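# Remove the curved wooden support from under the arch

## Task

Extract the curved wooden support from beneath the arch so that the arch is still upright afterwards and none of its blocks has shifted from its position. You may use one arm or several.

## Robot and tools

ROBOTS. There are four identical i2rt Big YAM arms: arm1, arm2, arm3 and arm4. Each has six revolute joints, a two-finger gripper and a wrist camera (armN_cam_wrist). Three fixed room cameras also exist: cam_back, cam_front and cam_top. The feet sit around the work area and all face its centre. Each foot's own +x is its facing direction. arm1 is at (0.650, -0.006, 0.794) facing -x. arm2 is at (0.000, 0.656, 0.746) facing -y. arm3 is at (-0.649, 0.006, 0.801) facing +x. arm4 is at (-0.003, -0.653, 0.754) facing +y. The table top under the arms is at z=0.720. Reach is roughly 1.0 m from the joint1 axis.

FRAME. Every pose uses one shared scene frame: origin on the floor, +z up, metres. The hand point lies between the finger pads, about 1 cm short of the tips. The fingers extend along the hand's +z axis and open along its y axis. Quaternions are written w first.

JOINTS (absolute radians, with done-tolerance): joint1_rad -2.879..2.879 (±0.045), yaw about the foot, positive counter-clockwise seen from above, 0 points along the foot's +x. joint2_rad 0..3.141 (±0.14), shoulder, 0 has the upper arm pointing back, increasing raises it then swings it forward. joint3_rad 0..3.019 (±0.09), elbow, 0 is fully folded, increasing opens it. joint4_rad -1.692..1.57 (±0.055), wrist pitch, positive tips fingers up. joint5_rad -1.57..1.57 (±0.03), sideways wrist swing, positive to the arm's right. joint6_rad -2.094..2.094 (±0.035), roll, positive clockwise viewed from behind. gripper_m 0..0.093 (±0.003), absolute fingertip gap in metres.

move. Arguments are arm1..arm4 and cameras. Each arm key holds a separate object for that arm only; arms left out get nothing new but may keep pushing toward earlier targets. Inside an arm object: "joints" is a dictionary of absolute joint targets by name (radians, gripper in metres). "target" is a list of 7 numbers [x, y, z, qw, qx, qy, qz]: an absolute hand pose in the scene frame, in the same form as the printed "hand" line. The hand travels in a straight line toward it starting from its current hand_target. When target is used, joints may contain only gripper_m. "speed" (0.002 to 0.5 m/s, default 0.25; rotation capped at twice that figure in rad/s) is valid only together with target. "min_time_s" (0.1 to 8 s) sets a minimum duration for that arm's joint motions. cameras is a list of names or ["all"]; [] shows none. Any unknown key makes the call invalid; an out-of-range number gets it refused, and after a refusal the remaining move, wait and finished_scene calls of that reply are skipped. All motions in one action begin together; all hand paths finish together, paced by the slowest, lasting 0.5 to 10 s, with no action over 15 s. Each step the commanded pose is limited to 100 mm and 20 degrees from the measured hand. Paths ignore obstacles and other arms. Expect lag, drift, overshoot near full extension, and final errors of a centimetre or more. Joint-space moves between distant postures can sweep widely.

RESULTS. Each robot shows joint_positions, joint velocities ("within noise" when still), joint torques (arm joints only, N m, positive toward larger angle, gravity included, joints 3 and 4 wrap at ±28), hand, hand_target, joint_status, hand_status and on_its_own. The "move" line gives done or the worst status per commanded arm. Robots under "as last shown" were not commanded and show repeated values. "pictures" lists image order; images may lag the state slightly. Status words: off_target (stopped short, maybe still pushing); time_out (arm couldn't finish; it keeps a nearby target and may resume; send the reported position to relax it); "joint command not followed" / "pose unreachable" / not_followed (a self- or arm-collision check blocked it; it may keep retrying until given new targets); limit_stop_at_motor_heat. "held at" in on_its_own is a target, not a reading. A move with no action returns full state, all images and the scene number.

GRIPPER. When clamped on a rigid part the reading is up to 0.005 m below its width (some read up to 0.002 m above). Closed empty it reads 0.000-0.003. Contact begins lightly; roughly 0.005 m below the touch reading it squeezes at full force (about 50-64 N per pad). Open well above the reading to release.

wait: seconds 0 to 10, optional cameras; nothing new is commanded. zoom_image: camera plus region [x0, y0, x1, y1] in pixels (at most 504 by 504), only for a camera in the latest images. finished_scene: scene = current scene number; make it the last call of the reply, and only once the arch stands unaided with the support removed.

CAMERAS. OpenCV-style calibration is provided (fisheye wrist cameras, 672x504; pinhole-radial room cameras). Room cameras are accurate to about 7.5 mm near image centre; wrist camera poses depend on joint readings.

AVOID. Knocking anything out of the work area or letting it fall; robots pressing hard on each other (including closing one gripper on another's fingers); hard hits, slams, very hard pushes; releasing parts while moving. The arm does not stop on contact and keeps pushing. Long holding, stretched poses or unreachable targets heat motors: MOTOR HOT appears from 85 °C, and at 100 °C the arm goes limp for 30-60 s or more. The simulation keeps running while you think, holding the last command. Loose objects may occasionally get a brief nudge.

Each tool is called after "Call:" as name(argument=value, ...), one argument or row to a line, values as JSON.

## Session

Call:
move(
)

Scene clock: 0.00 s.
Joint torques (N m): no reading
Motor temperatures (°C): arm1=[36 34 35 30 28 30 31] | arm2=[36 32 32 31 32 28 28] | arm3=[30 38 34 31 29 29 34] | arm4=[33 32 32 35 32 27 33]
Heat: arm1: hottest joint1_rad 36 °C; arm2: hottest joint1_rad 36 °C; arm3: hottest joint2_rad 38 °C; arm4: hottest joint4_rad 35 °C.
Joint velocities: within noise
arm1.joint_positions: joint1_rad=-0.792 joint2_rad=+0.597 joint3_rad=+1.317 joint4_rad=-1.235 joint5_rad=+0.036 joint6_rad=+0.139 gripper_m=+0.09396
arm1.joint_status: not commanded
arm1.hand: x=+0.4866 y=+0.1760 z=+1.3259 quat_wxyz=(-0.185, +0.761, -0.404, -0.473) (m; scene frame)
arm1.hand_target: x=+0.4882 y=+0.1742 z=+1.3369 quat_wxyz=(-0.188, +0.755, -0.401, -0.483) (m; scene frame)
arm1.hand_status: not commanded
arm2.joint_positions: joint1_rad=+0.031 joint2_rad=+0.603 joint3_rad=+1.457 joint4_rad=-1.387 joint5_rad=-0.263 joint6_rad=+0.761 gripper_m=+0.09396
arm2.joint_status: not commanded
arm2.hand: x=+0.0421 y=+0.4486 z=+1.3126 quat_wxyz=(-0.497, -0.768, -0.393, +0.094) (m; scene frame)
arm2.hand_target: x=+0.0421 y=+0.4516 z=+1.3209 quat_wxyz=(-0.505, -0.763, -0.391, +0.098) (m; scene frame)
arm2.hand_status: not commanded
arm3.joint_positions: joint1_rad=+0.554 joint2_rad=+0.643 joint3_rad=+1.438 joint4_rad=-1.241 joint5_rad=+0.294 joint6_rad=+0.554 gripper_m=+0.09396
arm3.joint_status: not commanded
arm3.hand: x=-0.4138 y=+0.1037 z=+1.3791 quat_wxyz=(-0.507, -0.061, -0.841, -0.178) (m; scene frame)
arm3.hand_target: x=-0.4167 y=+0.1018 z=+1.3926 quat_wxyz=(-0.517, -0.063, -0.833, -0.186) (m; scene frame)
arm3.hand_status: not commanded
arm4.joint_positions: joint1_rad=-0.454 joint2_rad=+0.631 joint3_rad=+1.450 joint4_rad=-1.565 joint5_rad=-0.075 joint6_rad=-0.150 gripper_m=+0.09396
arm4.joint_status: not commanded
arm4.hand: x=+0.0668 y=-0.4724 z=+1.2759 quat_wxyz=(-0.346, +0.552, -0.728, -0.214) (m; scene frame)
arm4.hand_target: x=+0.0658 y=-0.4742 z=+1.2836 quat_wxyz=(-0.354, +0.550, -0.724, -0.218) (m; scene frame)
arm4.hand_status: not commanded
pictures: arm1_cam_wrist, arm2_cam_wrist, arm3_cam_wrist, arm4_cam_wrist, cam_back, cam_front, cam_top
camera_calibration:
arm1_cam_wrist: T_world_to_cam=[[0.797319, 0.596147, -0.0942867, -0.368986], [0.509163, -0.748247, -0.4253, 0.451023], [-0.324091, 0.291093, -0.900128, 1.42768], [0, 0, 0, 1]] pos_world=[0.527254, 0.141859, 1.44212]
arm2_cam_wrist: T_world_to_cam=[[-0.701394, 0.201794, -0.683612, 0.835716], [0.409312, 0.899214, -0.154522, -0.212758], [0.583532, -0.388191, -0.713301, 1.21205], [0, 0, 0, 1]] pos_world=[-0.0340186, 0.493179, 1.40298]
arm3_cam_wrist: T_world_to_cam=[[0.0879263, -0.924112, -0.371868, 0.64589], [-0.911985, 0.0754847, -0.403218, 0.172778], [0.400689, 0.374592, -0.83614, 1.40781], [0, 0, 0, 1]] pos_world=[-0.463312, 0.0564809, 1.48697]
arm4_cam_wrist: T_world_to_cam=[[0.951578, -0.295641, 0.084239, -0.312856], [-0.273853, -0.939752, -0.204623, -0.161551], [0.139659, 0.171646, -0.975209, 1.44366], [0, 0, 0, 1]] pos_world=[0.0518457, -0.492109, 1.40116]

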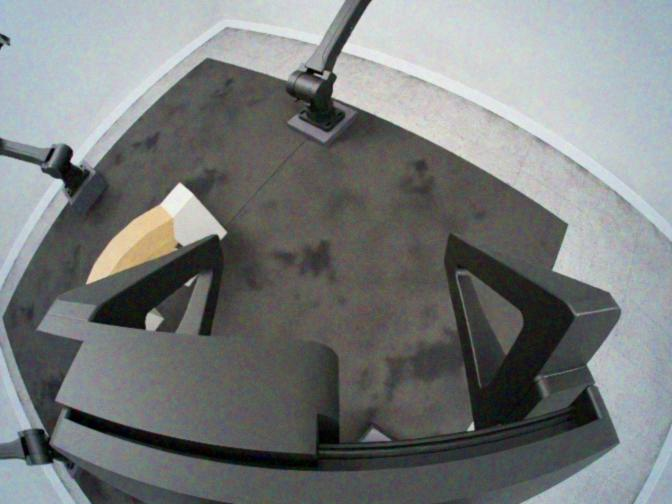

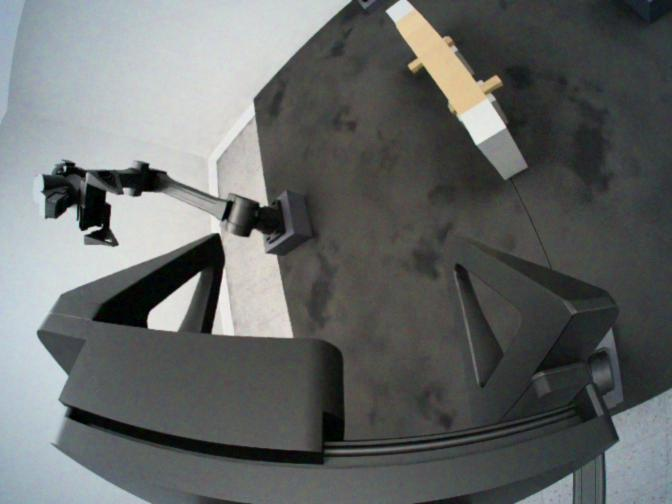

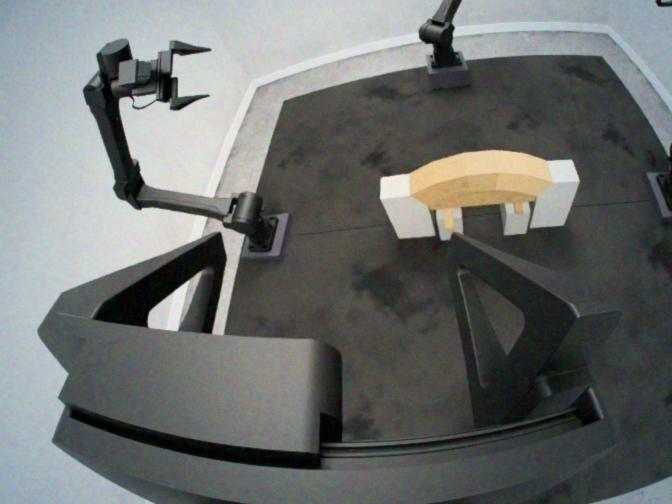

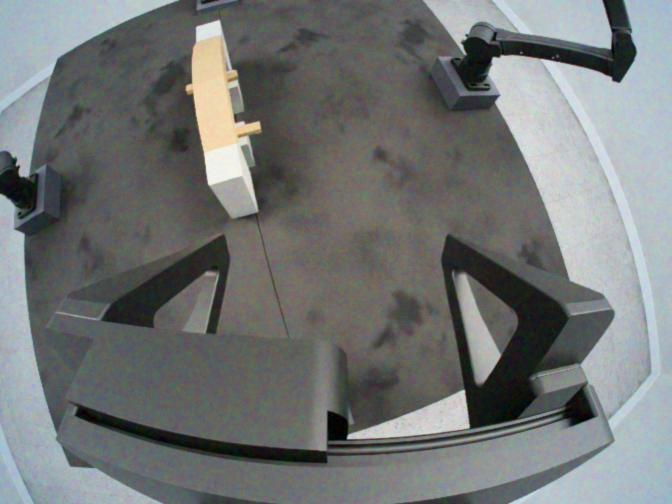

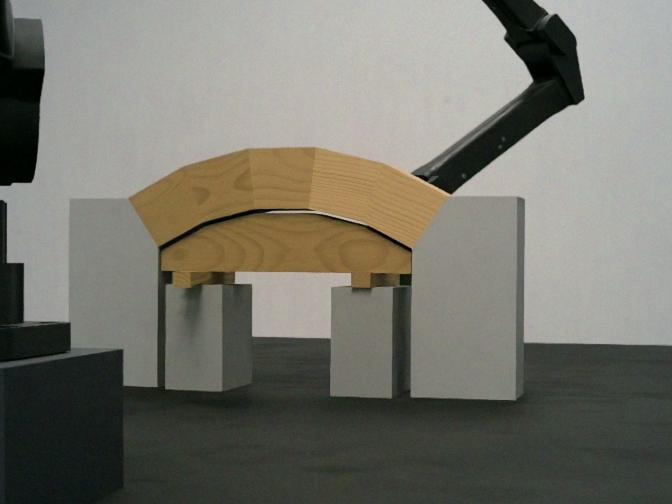

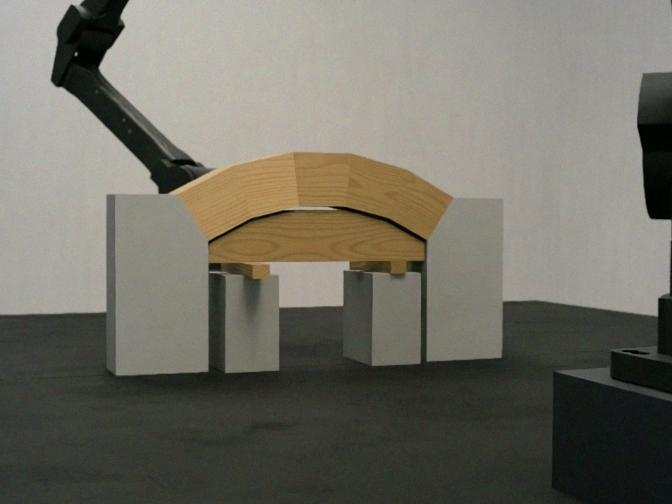

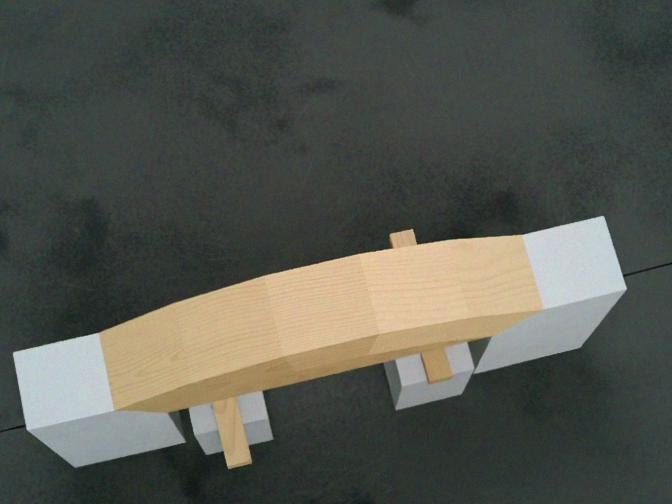

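Call:
zoom_image(
  camera="cam_back",
  region=[140, 190, 440, 310],
)

Call:
zoom_image(
  camera="cam_front",
  region=[190, 190, 450, 300],
)

Call:
zoom_image(
  camera="cam_top",
  region=[160, 210, 500, 480],
)

Scaled by 1.680 from the camera's 672x504 image, which has a finer 960x720 frame.

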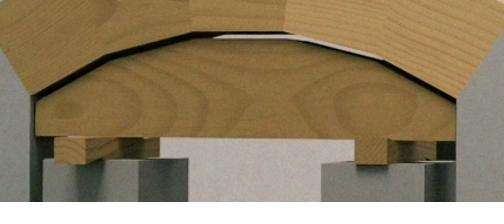

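Scaled by 1.938 from the camera's 672x504 image, which has a finer 960x720 frame.

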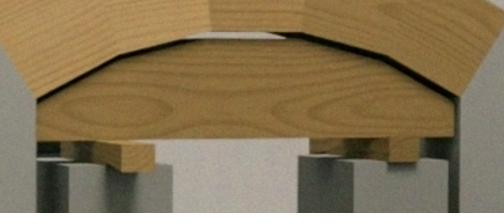

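Scaled by 1.482 from the camera's 672x504 image, which has a finer 960x720 frame.

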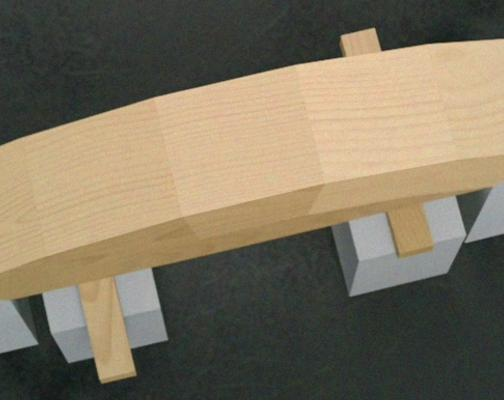

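Call:
move(
  arm1={"target": [0.11, -0.030, 0.87, 0.0524, -0.7052, 0.0524, 0.7052], "speed": 0.3, "joints": {"gripper_m": 0.0}},
  arm2={"target": [-0.14, 0.11, 0.93, 0.209, 0.943, 0.2527, 0.056], "speed": 0.3, "joints": {"gripper_m": 0.0}},
  arm4={"target": [-0.13, -0.12, 0.93, 0.209, -0.943, 0.2527, -0.056], "speed": 0.3, "joints": {"gripper_m": 0.0}},
  arm3={"target": [-0.20, 0.014, 0.866, 0.5357, 0.5357, 0.4616, 0.4616], "speed": 0.3},
  cameras=["all"],
)

Scene clock: 11.57 s.
Joint torques (N m): arm1=[-0.09 -9.52 3.9 3.52 -0.11 -0.23] | arm2=[0.73 -11.46 14.3 0.92 0.06 0.07] | arm3=[0.5 -8 2.55 2.18 0.31 0.1] | arm4=[-1.32 -12.75 12.98 1.09 0.22 -0.07]
Motor temperatures (°C): arm1=[36 34 37 30 28 30 31] | arm2=[36 32 33 31 32 28 28] | arm3=[30 38 36 31 29 29 34] | arm4=[33 32 33 35 32 27 33]
Heat: arm1: hottest joint3_rad 37 °C; arm2: hottest joint1_rad 36 °C; arm3: hottest joint2_rad 38 °C; arm4: hottest joint4_rad 35 °C.
move: arm1 done; arm2 off_target; arm3 off_target; arm4 off_target
Joint velocities: within noise
arm1.joint_positions: joint1_rad=+0.154 joint2_rad=+1.949 joint3_rad=+0.549 joint4_rad=+1.370 joint5_rad=+0.285 joint6_rad=+0.022 gripper_m=+0.00012
arm1.joint_status: all done
arm1.hand: x=+0.1179 y=-0.0258 z=+0.8700 quat_wxyz=(-0.053, +0.713, -0.058, -0.697) (m; scene frame)
arm1.hand_target: x=+0.1104 y=-0.0300 z=+0.8700 quat_wxyz=(-0.052, +0.705, -0.052, -0.705) (m; scene frame)
arm1.hand_status: done (0.009 m and 1.4 deg from the pose sent, 0.626 m and 51.4 deg at the start)
arm2.joint_positions: joint1_rad=-0.296 joint2_rad=+1.640 joint3_rad=+1.362 joint4_rad=-1.038 joint5_rad=-0.334 joint6_rad=+0.735 gripper_m=+0.00055
arm2.joint_status: all done
arm2.hand: x=-0.1290 y=+0.1257 z=+0.9151 quat_wxyz=(-0.197, -0.943, -0.259, -0.067) (m; scene frame)
arm2.hand_target: x=-0.1398 y=+0.1110 z=+0.9301 quat_wxyz=(-0.209, -0.943, -0.253, -0.056) (m; scene frame)
arm2.hand_status: off_target (0.024 m and 2.0 deg from the pose sent, 0.542 m and 45.5 deg at the start)
arm3.joint_positions: joint1_rad=+0.077 joint2_rad=+1.911 joint3_rad=+0.308 joint4_rad=+1.536 joint5_rad=+0.271 joint6_rad=+1.581 gripper_m=+0.09396
arm3.joint_status: not commanded
arm3.hand: x=-0.2049 y=+0.0105 z=+0.8645 quat_wxyz=(-0.522, -0.553, -0.479, -0.439) (m; scene frame)
arm3.hand_target: x=-0.1999 y=+0.0140 z=+0.8665 quat_wxyz=(-0.523, -0.550, -0.472, -0.449) (m; scene frame)
arm3.hand_status: off_target (0.006 m and 4.2 deg from the pose sent, 0.563 m and 78.4 deg at the start; a joint's target at an end of its range on 23 of 102 steps)
arm4.joint_positions: joint1_rad=+0.330 joint2_rad=+1.602 joint3_rad=+1.301 joint4_rad=-1.004 joint5_rad=+0.307 joint6_rad=-0.750 gripper_m=+0.00096
arm4.joint_status: all done
arm4.hand: x=-0.1229 y=-0.1353 z=+0.9174 quat_wxyz=(-0.196, +0.943, -0.260, +0.063) (m; scene frame)
arm4.hand_target: x=-0.1300 y=-0.1208 z=+0.9301 quat_wxyz=(-0.209, +0.943, -0.253, +0.056) (m; scene frame)
arm4.hand_status: off_target (0.021 m and 1.8 deg from the pose sent, 0.532 m and 80.2 deg at the start)
pictures: arm1_cam_wrist, arm2_cam_wrist, arm3_cam_wrist, arm4_cam_wrist, cam_back, cam_front, cam_top
camera_calibration:
arm1_cam_wrist: T_world_to_cam=[[0.169966, 0.985435, -0.00540532, 0.00897189], [0.589898, -0.106135, -0.800472, 0.6272], [-0.789387, 0.132865, -0.599345, 0.745674], [0, 0, 0, 1]] pos_world=[0.217117, -0.0413468, 0.949021]
arm2_cam_wrist: T_world_to_cam=[[-0.468299, 0.788208, -0.39928, 0.205365], [0.568479, 0.614722, 0.546761, -0.499267], [0.676408, 0.0290653, -0.735953, 0.883237], [0, 0, 0, 1]] pos_world=[-0.217433, 0.119369, 1.005]
arm3_cam_wrist: T_world_to_cam=[[-0.0575268, -0.00131928, -0.998343, 0.852124], [-0.478169, 0.877871, 0.0263931, -0.128054], [0.876382, 0.478895, -0.051132, 0.346565], [0, 0, 0, 1]] pos_world=[-0.315935, -0.0524293, 0.871812]
arm4_cam_wrist: T_world_to_cam=[[0.452993, 0.792049, 0.409214, -0.214711], [0.566876, -0.61017, 0.553484, -0.51757], [0.688077, -0.0187504, -0.725396, 0.875189], [0, 0, 0, 1]] pos_world=[-0.211536, -0.129334, 1.00919]

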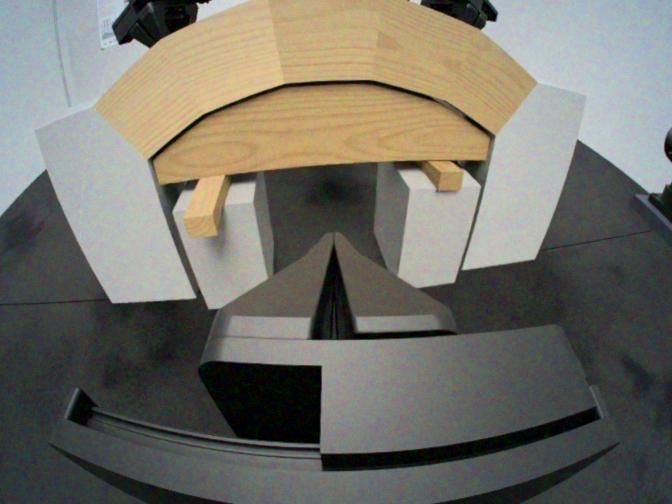

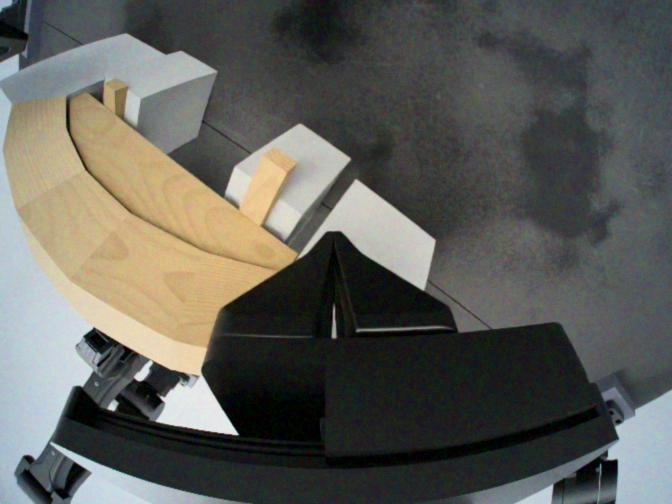

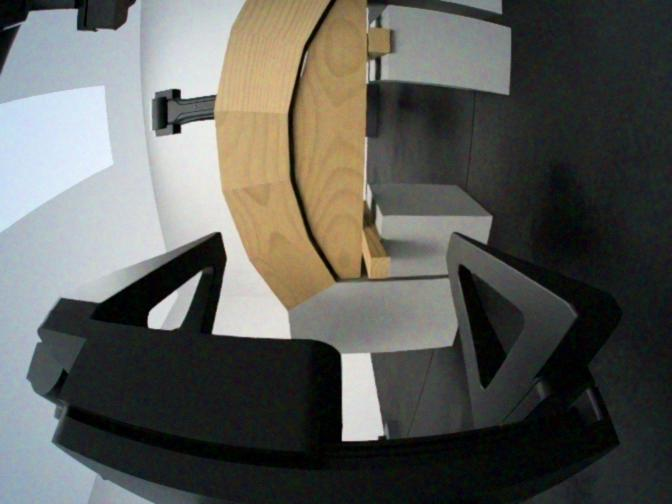

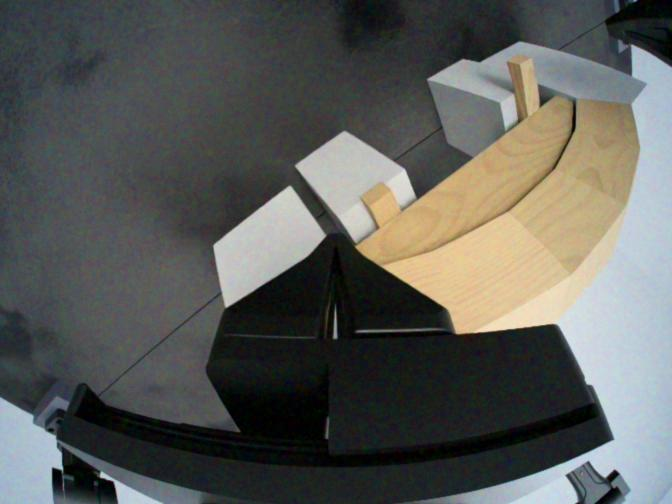

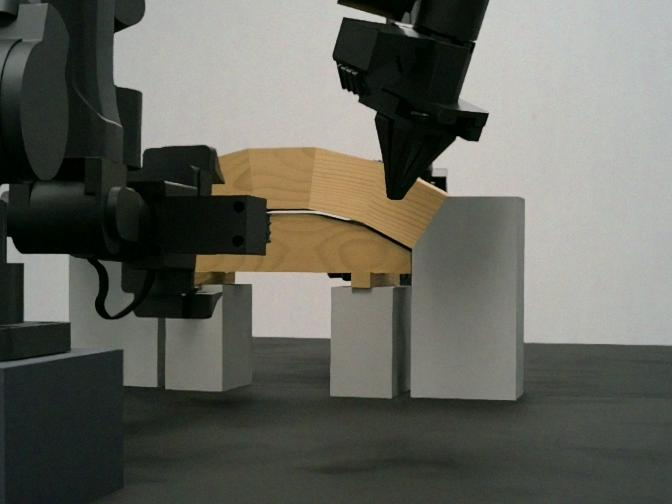

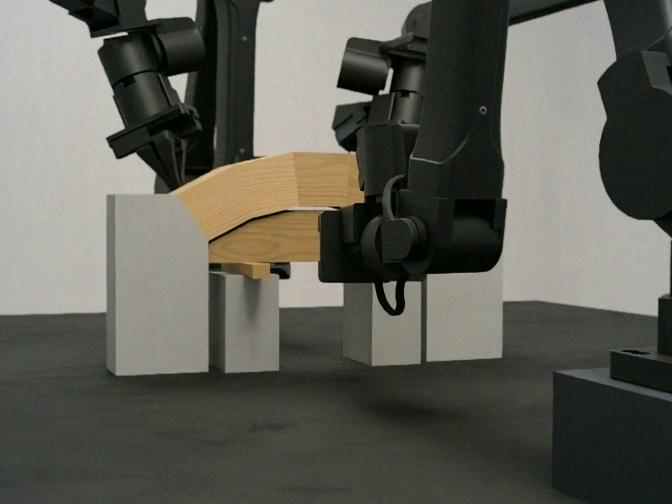

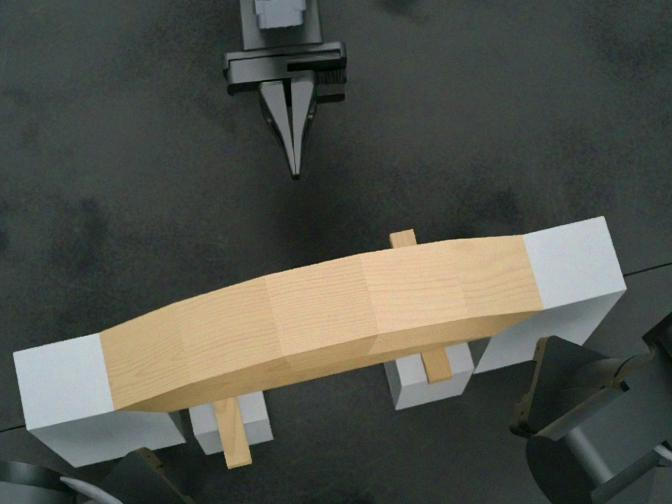

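Call:
move(
  arm2={"target": [-0.135, 0.065, 0.872, 0.209, 0.943, 0.2527, 0.056], "speed": 0.1},
  arm4={"target": [-0.112, -0.082, 0.872, 0.209, -0.943, 0.2527, -0.056], "speed": 0.1},
  arm1={"target": [0.05, -0.020, 0.850, 0.0524, -0.7052, 0.0524, 0.7052], "speed": 0.15},
  cameras=["arm1_cam_wrist", "arm2_cam_wrist", "arm4_cam_wrist", "cam_back", "cam_top"],
)

Scene clock: 14.47 s.
Joint torques (N m): arm1=[-1.55 -11.69 4.57 1.66 -0.11 -0.24] | arm2=[1.73 -12.69 13.96 1.55 0.06 0.08] | arm3=[0.32 -8.06 2.54 2.19 0.29 0.1] | arm4=[-2.02 -14.15 12.29 1.58 0.08 -0.08]
Motor temperatures (°C): arm1=[36 34 37 30 28 30 31] | arm2=[36 32 33 31 32 28 29] | arm3=[30 38 36 31 29 29 34] | arm4=[33 32 34 35 32 27 33]
Heat: arm1: hottest joint3_rad 37 °C; arm2: hottest joint1_rad 36 °C; arm3: hottest joint2_rad 38 °C; arm4: hottest joint4_rad 35 °C.
move: arm1 off_target; arm2 off_target; arm4 off_target
Joint velocities: within noise
arm1.joint_positions: joint1_rad=+0.130 joint2_rad=+2.057 joint3_rad=+0.721 joint4_rad=+1.348 joint5_rad=+0.243 joint6_rad=+0.022 gripper_m=+0.00012
arm1.joint_status: not commanded
arm1.hand: x=+0.0590 y=-0.0261 z=+0.8609 quat_wxyz=(-0.044, +0.699, -0.054, -0.711) (m; scene frame)
arm1.hand_target: x=+0.0507 y=-0.0200 z=+0.8501 quat_wxyz=(-0.052, +0.705, -0.052, -0.705) (m; scene frame)
arm1.hand_status: off_target (0.015 m and 1.4 deg from the pose sent, 0.071 m and 1.4 deg at the start)
arm2.joint_positions: joint1_rad=-0.275 joint2_rad=+1.775 joint3_rad=+1.395 joint4_rad=-0.934 joint5_rad=-0.324 joint6_rad=+0.771 gripper_m=+0.00055
arm2.joint_status: not commanded
arm2.hand: x=-0.1309 y=+0.0879 z=+0.8618 quat_wxyz=(-0.193, -0.946, -0.252, -0.068) (m; scene frame)
arm2.hand_target: x=-0.1346 y=+0.0662 z=+0.8725 quat_wxyz=(-0.209, -0.943, -0.253, -0.056) (m; scene frame)
arm2.hand_status: off_target (0.025 m and 2.3 deg from the pose sent, 0.075 m and 2.0 deg at the start)
arm3: as last shown
arm3.hand_target: x=-0.1999 y=+0.0140 z=+0.8664 quat_wxyz=(-0.523, -0.550, -0.472, -0.449) (m; scene frame)
arm4.joint_positions: joint1_rad=+0.285 joint2_rad=+1.721 joint3_rad=+1.301 joint4_rad=-0.875 joint5_rad=+0.296 joint6_rad=-0.804 gripper_m=+0.00096
arm4.joint_status: not commanded
arm4.hand: x=-0.1089 y=-0.1012 z=+0.8637 quat_wxyz=(-0.195, +0.945, -0.256, +0.064) (m; scene frame)
arm4.hand_target: x=-0.1117 y=-0.0828 z=+0.8723 quat_wxyz=(-0.209, +0.943, -0.253, +0.056) (m; scene frame)
arm4.hand_status: off_target (0.021 m and 1.9 deg from the pose sent, 0.071 m and 1.8 deg at the start)
pictures: arm1_cam_wrist, arm2_cam_wrist, arm4_cam_wrist, cam_back, cam_top
camera_calibration:
arm1_cam_wrist: T_world_to_cam=[[0.151827, 0.988277, -0.0160415, 0.0295375], [0.559373, -0.0992934, -0.822948, 0.676062], [-0.814893, 0.115973, -0.567891, 0.667709], [0, 0, 0, 1]] pos_world=[0.161456, -0.0394989, 0.936023]
arm2_cam_wrist: T_world_to_cam=[[-0.455906, 0.798899, -0.392314, 0.207624], [0.576024, 0.600873, 0.554209, -0.450004], [0.678488, 0.0266845, -0.734127, 0.845281], [0, 0, 0, 1]] pos_world=[-0.219642, 0.0819693, 0.951393]
arm4_cam_wrist: T_world_to_cam=[[0.445346, 0.796848, 0.40829, -0.225669], [0.568966, -0.603962, 0.558129, -0.478133], [0.691335, -0.0162579, -0.722351, 0.825199], [0, 0, 0, 1]] pos_world=[-0.197947, -0.0955341, 0.955082]

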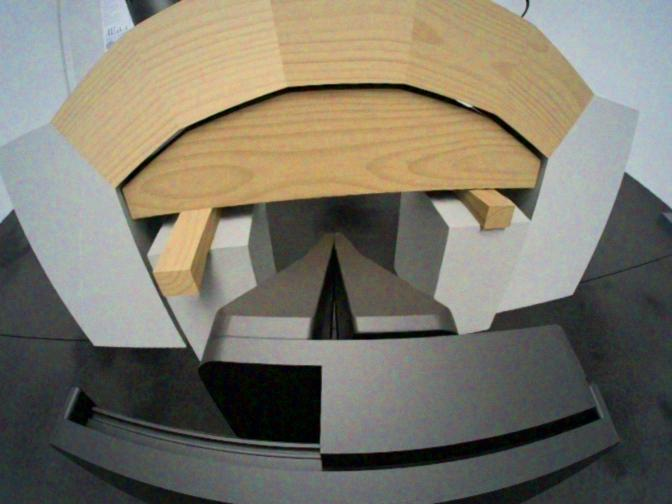

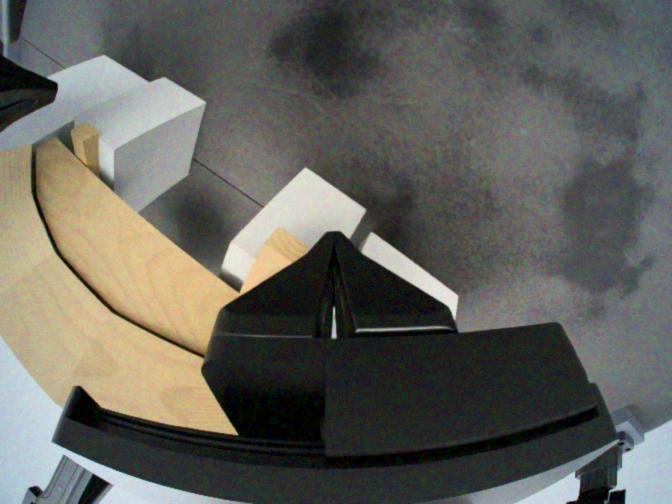

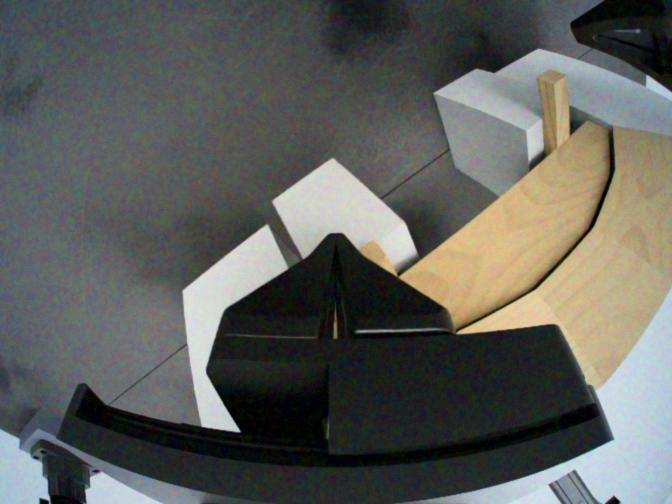

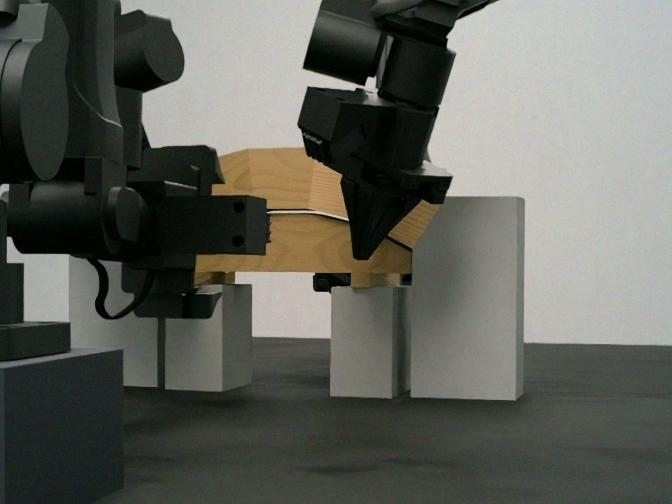

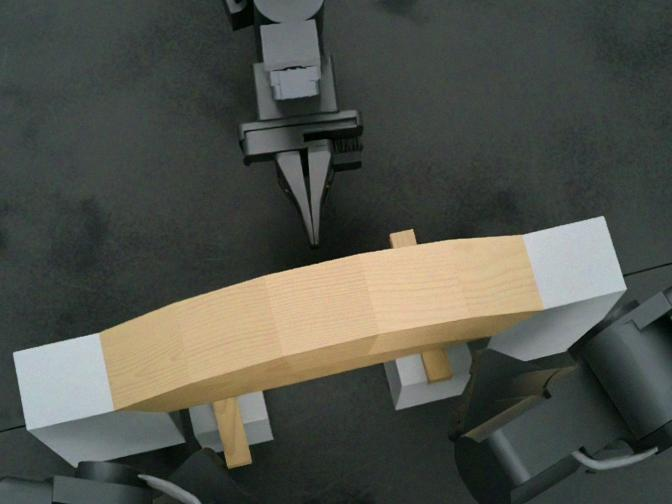

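Call:
move(
  arm2={"target": [-0.130, 0.048, 0.858, 0.209, 0.943, 0.2527, 0.056], "speed": 0.06},
  arm4={"target": [-0.101, -0.080, 0.856, 0.209, -0.943, 0.2527, -0.056], "speed": 0.06},
  arm1={"target": [0.022, -0.016, 0.848, 0.0524, -0.7052, 0.0524, 0.7052], "speed": 0.06},
  cameras=["arm1_cam_wrist", "arm2_cam_wrist", "arm4_cam_wrist", "cam_back", "cam_top", "arm3_cam_wrist"],
)

Scene clock: 16.57 s.
Joint torques (N m): arm1=[-1.49 -12.51 5.12 1.66 -0.12 -0.24] | arm2=[1.85 -13.22 13.89 1.51 0.08 0.1] | arm3=[0.38 -8.12 2.58 2.21 0.31 0.09] | arm4=[-1.49 -14.1 10.25 1.7 0.06 -0.08]
Motor temperatures (°C): arm1=[36 34 37 30 28 30 31] | arm2=[36 33 34 31 32 28 29] | arm3=[30 38 36 31 29 29 33] | arm4=[33 33 35 35 32 27 33]
Heat: arm1: hottest joint3_rad 37 °C; arm2: hottest joint1_rad 36 °C; arm3: hottest joint2_rad 38 °C; arm4: hottest joint3_rad 35 °C.
move: arm1 off_target; arm2 off_target; arm4 done
Joint velocities: within noise
arm1.joint_positions: joint1_rad=+0.116 joint2_rad=+2.084 joint3_rad=+0.799 joint4_rad=+1.296 joint5_rad=+0.229 joint6_rad=+0.022 gripper_m=+0.00012
arm1.joint_status: not commanded
arm1.hand: x=+0.0316 y=-0.0228 z=+0.8592 quat_wxyz=(-0.044, +0.700, -0.054, -0.711) (m; scene frame)
arm1.hand_target: x=+0.0228 y=-0.0160 z=+0.8480 quat_wxyz=(-0.052, +0.705, -0.052, -0.705) (m; scene frame)
arm1.hand_status: off_target (0.016 m and 1.4 deg from the pose sent, 0.040 m and 1.4 deg at the start)
arm2.joint_positions: joint1_rad=-0.257 joint2_rad=+1.822 joint3_rad=+1.425 joint4_rad=-0.910 joint5_rad=-0.319 joint6_rad=+0.789 gripper_m=+0.00055
arm2.joint_status: not commanded
arm2.hand: x=-0.1267 y=+0.0708 z=+0.8489 quat_wxyz=(-0.193, -0.946, -0.252, -0.067) (m; scene frame)
arm2.hand_target: x=-0.1296 y=+0.0492 z=+0.8584 quat_wxyz=(-0.209, -0.943, -0.253, -0.056) (m; scene frame)
arm2.hand_status: off_target (0.025 m and 2.2 deg from the pose sent, 0.040 m and 2.3 deg at the start)
arm3: as last shown
arm4.joint_positions: joint1_rad=+0.264 joint2_rad=+1.732 joint3_rad=+1.301 joint4_rad=-0.828 joint5_rad=+0.290 joint6_rad=-0.825 gripper_m=+0.00096
arm4.joint_status: not commanded
arm4.hand: x=-0.1013 y=-0.0892 z=+0.8608 quat_wxyz=(-0.208, +0.942, -0.257, +0.057) (m; scene frame)
arm4.hand_target: x=-0.1008 y=-0.0802 z=+0.8561 quat_wxyz=(-0.209, +0.943, -0.253, +0.056) (m; scene frame)
arm4.hand_status: done (0.010 m and 0.5 deg from the pose sent, 0.024 m and 1.9 deg at the start)
pictures: arm1_cam_wrist, arm2_cam_wrist, arm3_cam_wrist, arm4_cam_wrist, cam_back, cam_top
camera_calibration:
arm1_cam_wrist: T_world_to_cam=[[0.151539, 0.988328, -0.0156084, 0.0300459], [0.560333, -0.0989018, -0.822342, 0.689722], [-0.814287, 0.115871, -0.56878, 0.644837], [0, 0, 0, 1]] pos_world=[0.134056, -0.0361982, 0.934426]
arm2_cam_wrist: T_world_to_cam=[[-0.456256, 0.798508, -0.392702, 0.218458], [0.576944, 0.60144, 0.552635, -0.433536], [0.677471, 0.0255756, -0.735105, 0.834191], [0, 0, 0, 1]] pos_world=[-0.215342, 0.0649701, 0.938595]
arm3_cam_wrist: T_world_to_cam=[[-0.0575268, -0.00131928, -0.998343, 0.852124], [-0.478169, 0.877871, 0.0263931, -0.128054], [0.876382, 0.478895, -0.051132, 0.346565], [0, 0, 0, 1]] pos_world=[-0.315935, -0.0524293, 0.871812]
arm4_cam_wrist: T_world_to_cam=[[0.448435, 0.785325, 0.426815, -0.254077], [0.574089, -0.619066, 0.535891, -0.455253], [0.685075, 0.00471788, -0.728457, 0.824469], [0, 0, 0, 1]] pos_world=[-0.189531, -0.0861882, 0.953]

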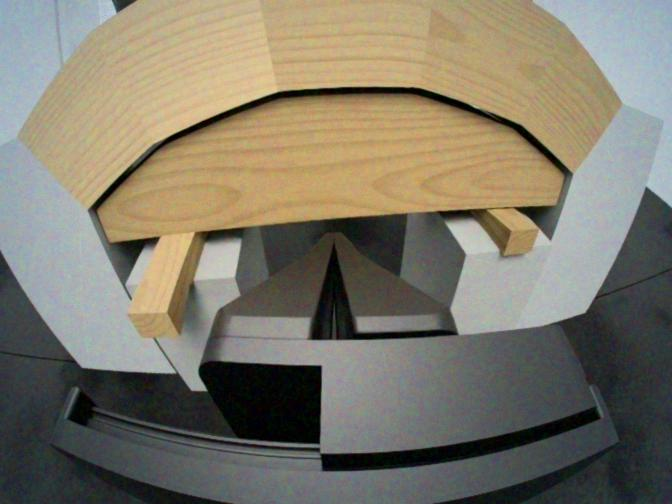

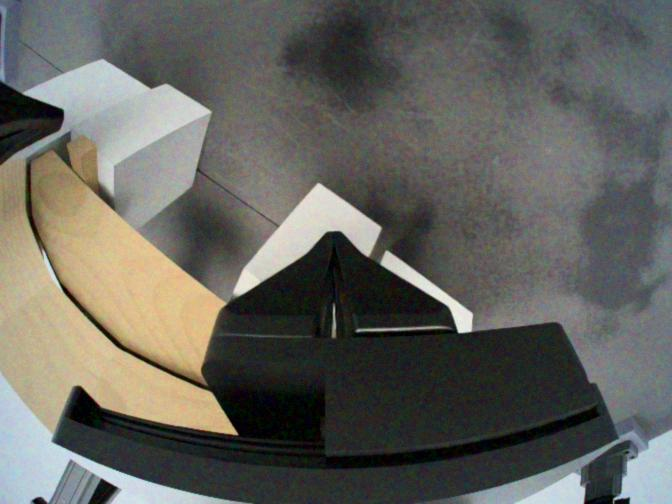

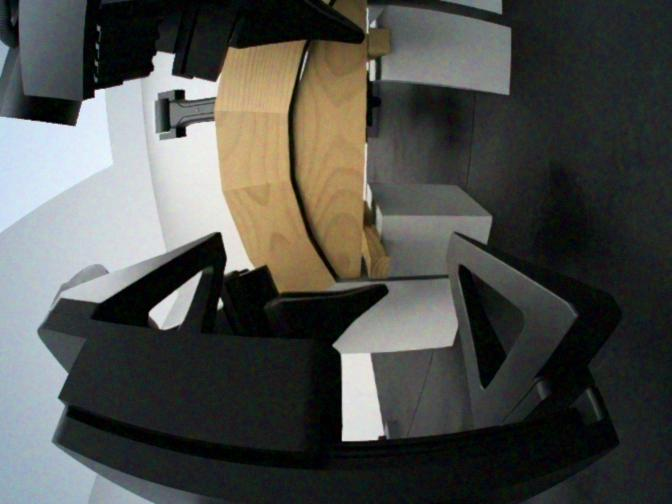

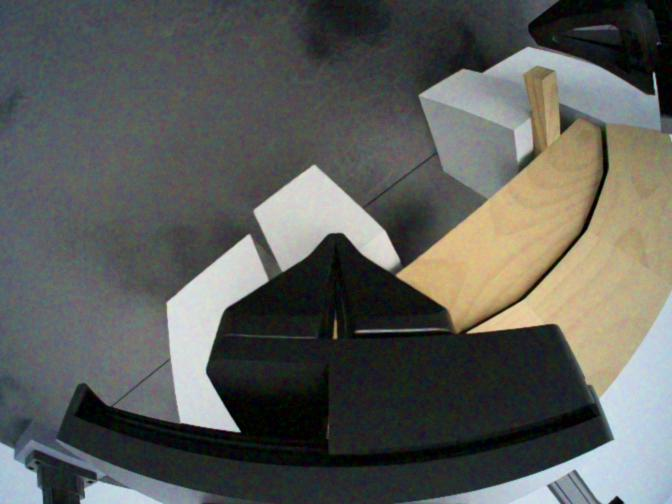

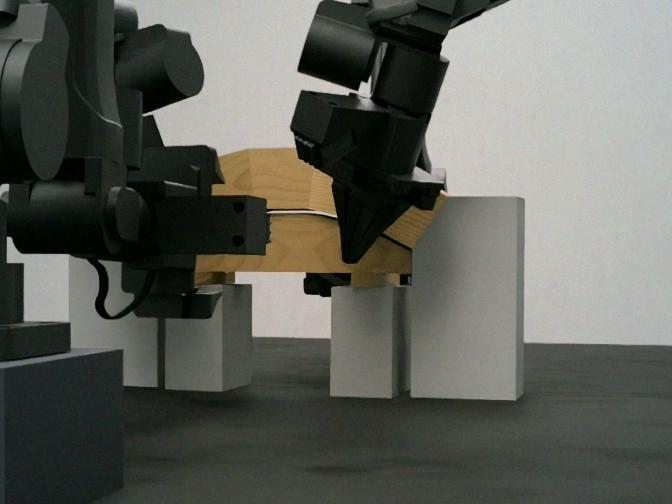

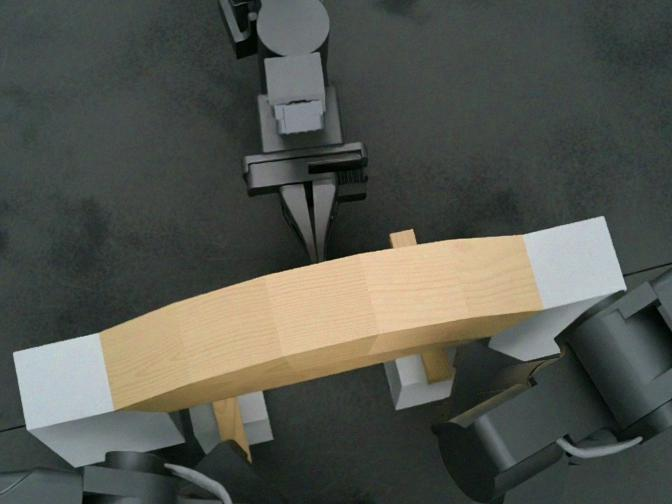

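Call:
move(
  arm2={"target": [-0.130, 0.034, 0.862, 0.209, 0.943, 0.2527, 0.056], "speed": 0.06},
  arm4={"target": [-0.100, -0.080, 0.841, 0.209, -0.943, 0.2527, -0.056], "speed": 0.06},
  arm1={"target": [0.024, -0.006, 0.848, 0.004, -0.7071, 0.004, 0.7071], "speed": 0.1},
  arm3={"target": [-0.20, -0.006, 0.866, 0.503, 0.503, 0.497, 0.497], "speed": 0.1},
  cameras=["arm1_cam_wrist", "arm4_cam_wrist", "cam_top", "arm3_cam_wrist"],
)

Scene clock: 18.90 s.
Joint torques (N m): arm1=[-1.49 -12.86 4.14 2.22 -0.09 -0.23] | arm2=[2.26 -13.39 14.17 0.75 0.07 0.07] | arm3=[-0.73 -8.64 1.69 2.24 0.02 -0.07] | arm4=[-1.73 -14.45 8.24 1.69 0.07 -0.09]
Motor temperatures (°C): arm1=[36 34 37 30 28 30 31] | arm2=[36 33 35 31 32 28 29] | arm3=[30 38 35 31 29 29 33] | arm4=[33 33 35 35 32 27 33]
Heat: arm1: hottest joint3_rad 37 °C; arm2: hottest joint1_rad 36 °C; arm3: hottest joint2_rad 38 °C; arm4: hottest joint3_rad 35 °C.
move: arm1 off_target; arm2 off_target; arm3 off_target; arm4 off_target
Joint velocities: within noise
arm1.joint_positions: joint1_rad=+0.041 joint2_rad=+2.084 joint3_rad=+0.799 joint4_rad=+1.296 joint5_rad=+0.018 joint6_rad=+0.021 gripper_m=+0.00012
arm1.joint_status: not commanded
arm1.hand: x=+0.0282 y=-0.0128 z=+0.8594 quat_wxyz=(+0.004, +0.702, -0.005, -0.712) (m; scene frame)
arm1.hand_target: x=+0.0245 y=-0.0060 z=+0.8480 quat_wxyz=(-0.004, +0.707, -0.004, -0.707) (m; scene frame)
arm1.hand_status: off_target (0.014 m and 1.2 deg from the pose sent, 0.022 m and 7.4 deg at the start)
arm2.joint_positions: joint1_rad=-0.252 joint2_rad=+1.848 joint3_rad=+1.478 joint4_rad=-0.910 joint5_rad=-0.316 joint6_rad=+0.796 gripper_m=+0.00055
arm2.joint_status: not commanded
arm2.hand: x=-0.1296 y=+0.0520 z=+0.8559 quat_wxyz=(-0.204, -0.944, -0.252, -0.060) (m; scene frame)
arm2.hand_target: x=-0.1297 y=+0.0348 z=+0.8621 quat_wxyz=(-0.210, -0.943, -0.253, -0.056) (m; scene frame)
arm2.hand_status: off_target (0.019 m and 0.8 deg from the pose sent, 0.039 m and 2.2 deg at the start)
arm3.joint_positions: joint1_rad=-0.064 joint2_rad=+1.911 joint3_rad=+0.308 joint4_rad=+1.536 joint5_rad=-0.020 joint6_rad=+1.581 gripper_m=+0.09396
arm3.joint_status: not commanded
arm3.hand: x=-0.2011 y=-0.0023 z=+0.8641 quat_wxyz=(-0.481, -0.521, -0.515, -0.481) (m; scene frame)
arm3.hand_target: x=-0.1998 y=-0.0060 z=+0.8665 quat_wxyz=(-0.488, -0.517, -0.511, -0.482) (m; scene frame)
arm3.hand_status: off_target (0.004 m and 4.3 deg from the pose sent, 0.017 m and 9.2 deg at the start; a joint's target at an end of its range on 43 of 43 steps)
arm4.joint_positions: joint1_rad=+0.264 joint2_rad=+1.747 joint3_rad=+1.301 joint4_rad=-0.791 joint5_rad=+0.289 joint6_rad=-0.826 gripper_m=+0.00096
arm4.joint_status: not commanded
arm4.hand: x=-0.1034 y=-0.0815 z=+0.8554 quat_wxyz=(-0.217, +0.940, -0.257, +0.051) (m; scene frame)
arm4.hand_target: x=-0.0999 y=-0.0803 z=+0.8412 quat_wxyz=(-0.209, +0.943, -0.253, +0.056) (m; scene frame)
arm4.hand_status: off_target (0.015 m and 1.2 deg from the pose sent, 0.022 m and 0.5 deg at the start)
pictures: arm1_cam_wrist, arm3_cam_wrist, arm4_cam_wrist, cam_top
camera_calibration:
arm1_cam_wrist: T_world_to_cam=[[0.0159944, 0.999794, -0.0124761, 0.0219012], [0.569329, -0.0193639, -0.821882, 0.693156], [-0.821954, 0.00604253, -0.569521, 0.64047], [0, 0, 0, 1]] pos_world=[0.131454, -0.0123446, 0.934727]
arm3_cam_wrist: T_world_to_cam=[[-0.0601131, 0.0103269, -0.998138, 0.851342], [-0.60287, 0.796595, 0.0445497, -0.156026], [0.795572, 0.604425, -0.04166, 0.325198], [0, 0, 0, 1]] pos_world=[-0.301605, -0.0810605, 0.870255]
arm4_cam_wrist: T_world_to_cam=[[0.449476, 0.777111, 0.440533, -0.269234], [0.578323, -0.629004, 0.519515, -0.432734], [0.680818, 0.0212613, -0.732144, 0.826058], [0, 0, 0, 1]] pos_world=[-0.19112, -0.0805298, 0.948212]

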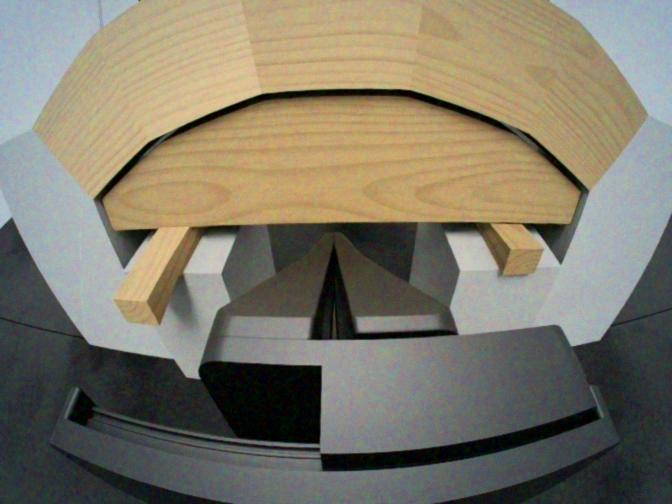

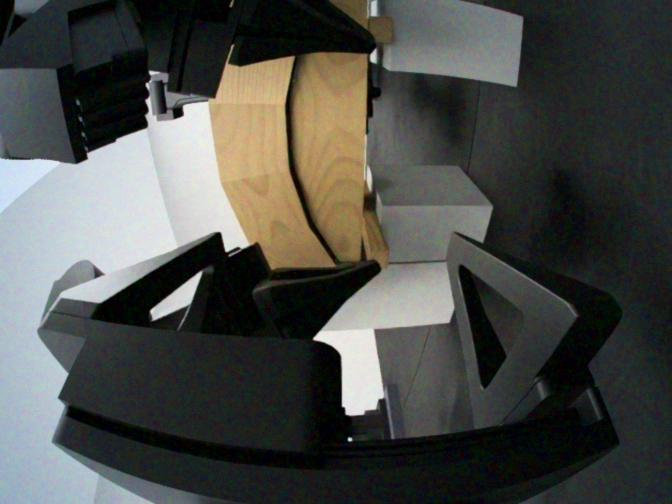

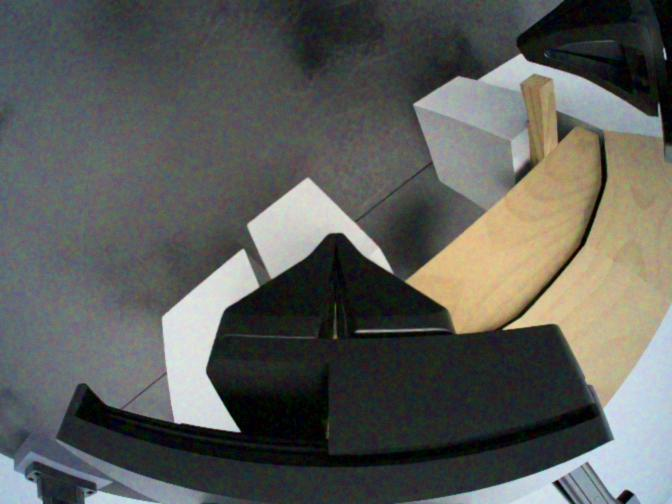

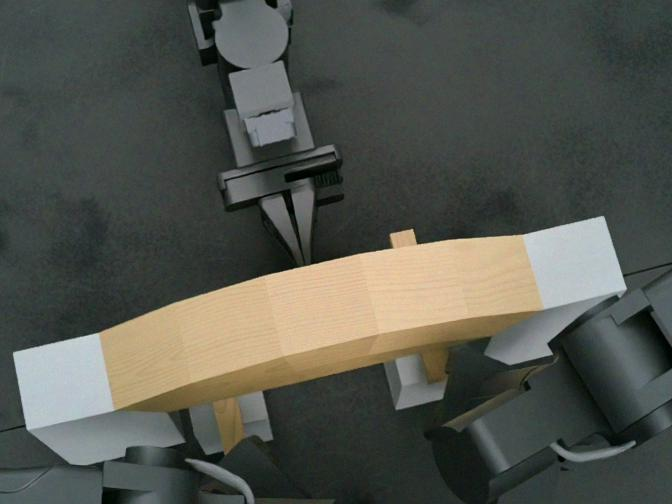

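Call:
zoom_image(
  camera="arm3_cam_wrist",
  region=[300, 0, 460, 300],
)

Scaled by 1.680 from the camera's 672x504 image, which has a finer 960x720 frame.

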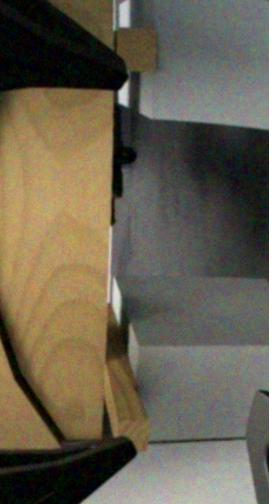

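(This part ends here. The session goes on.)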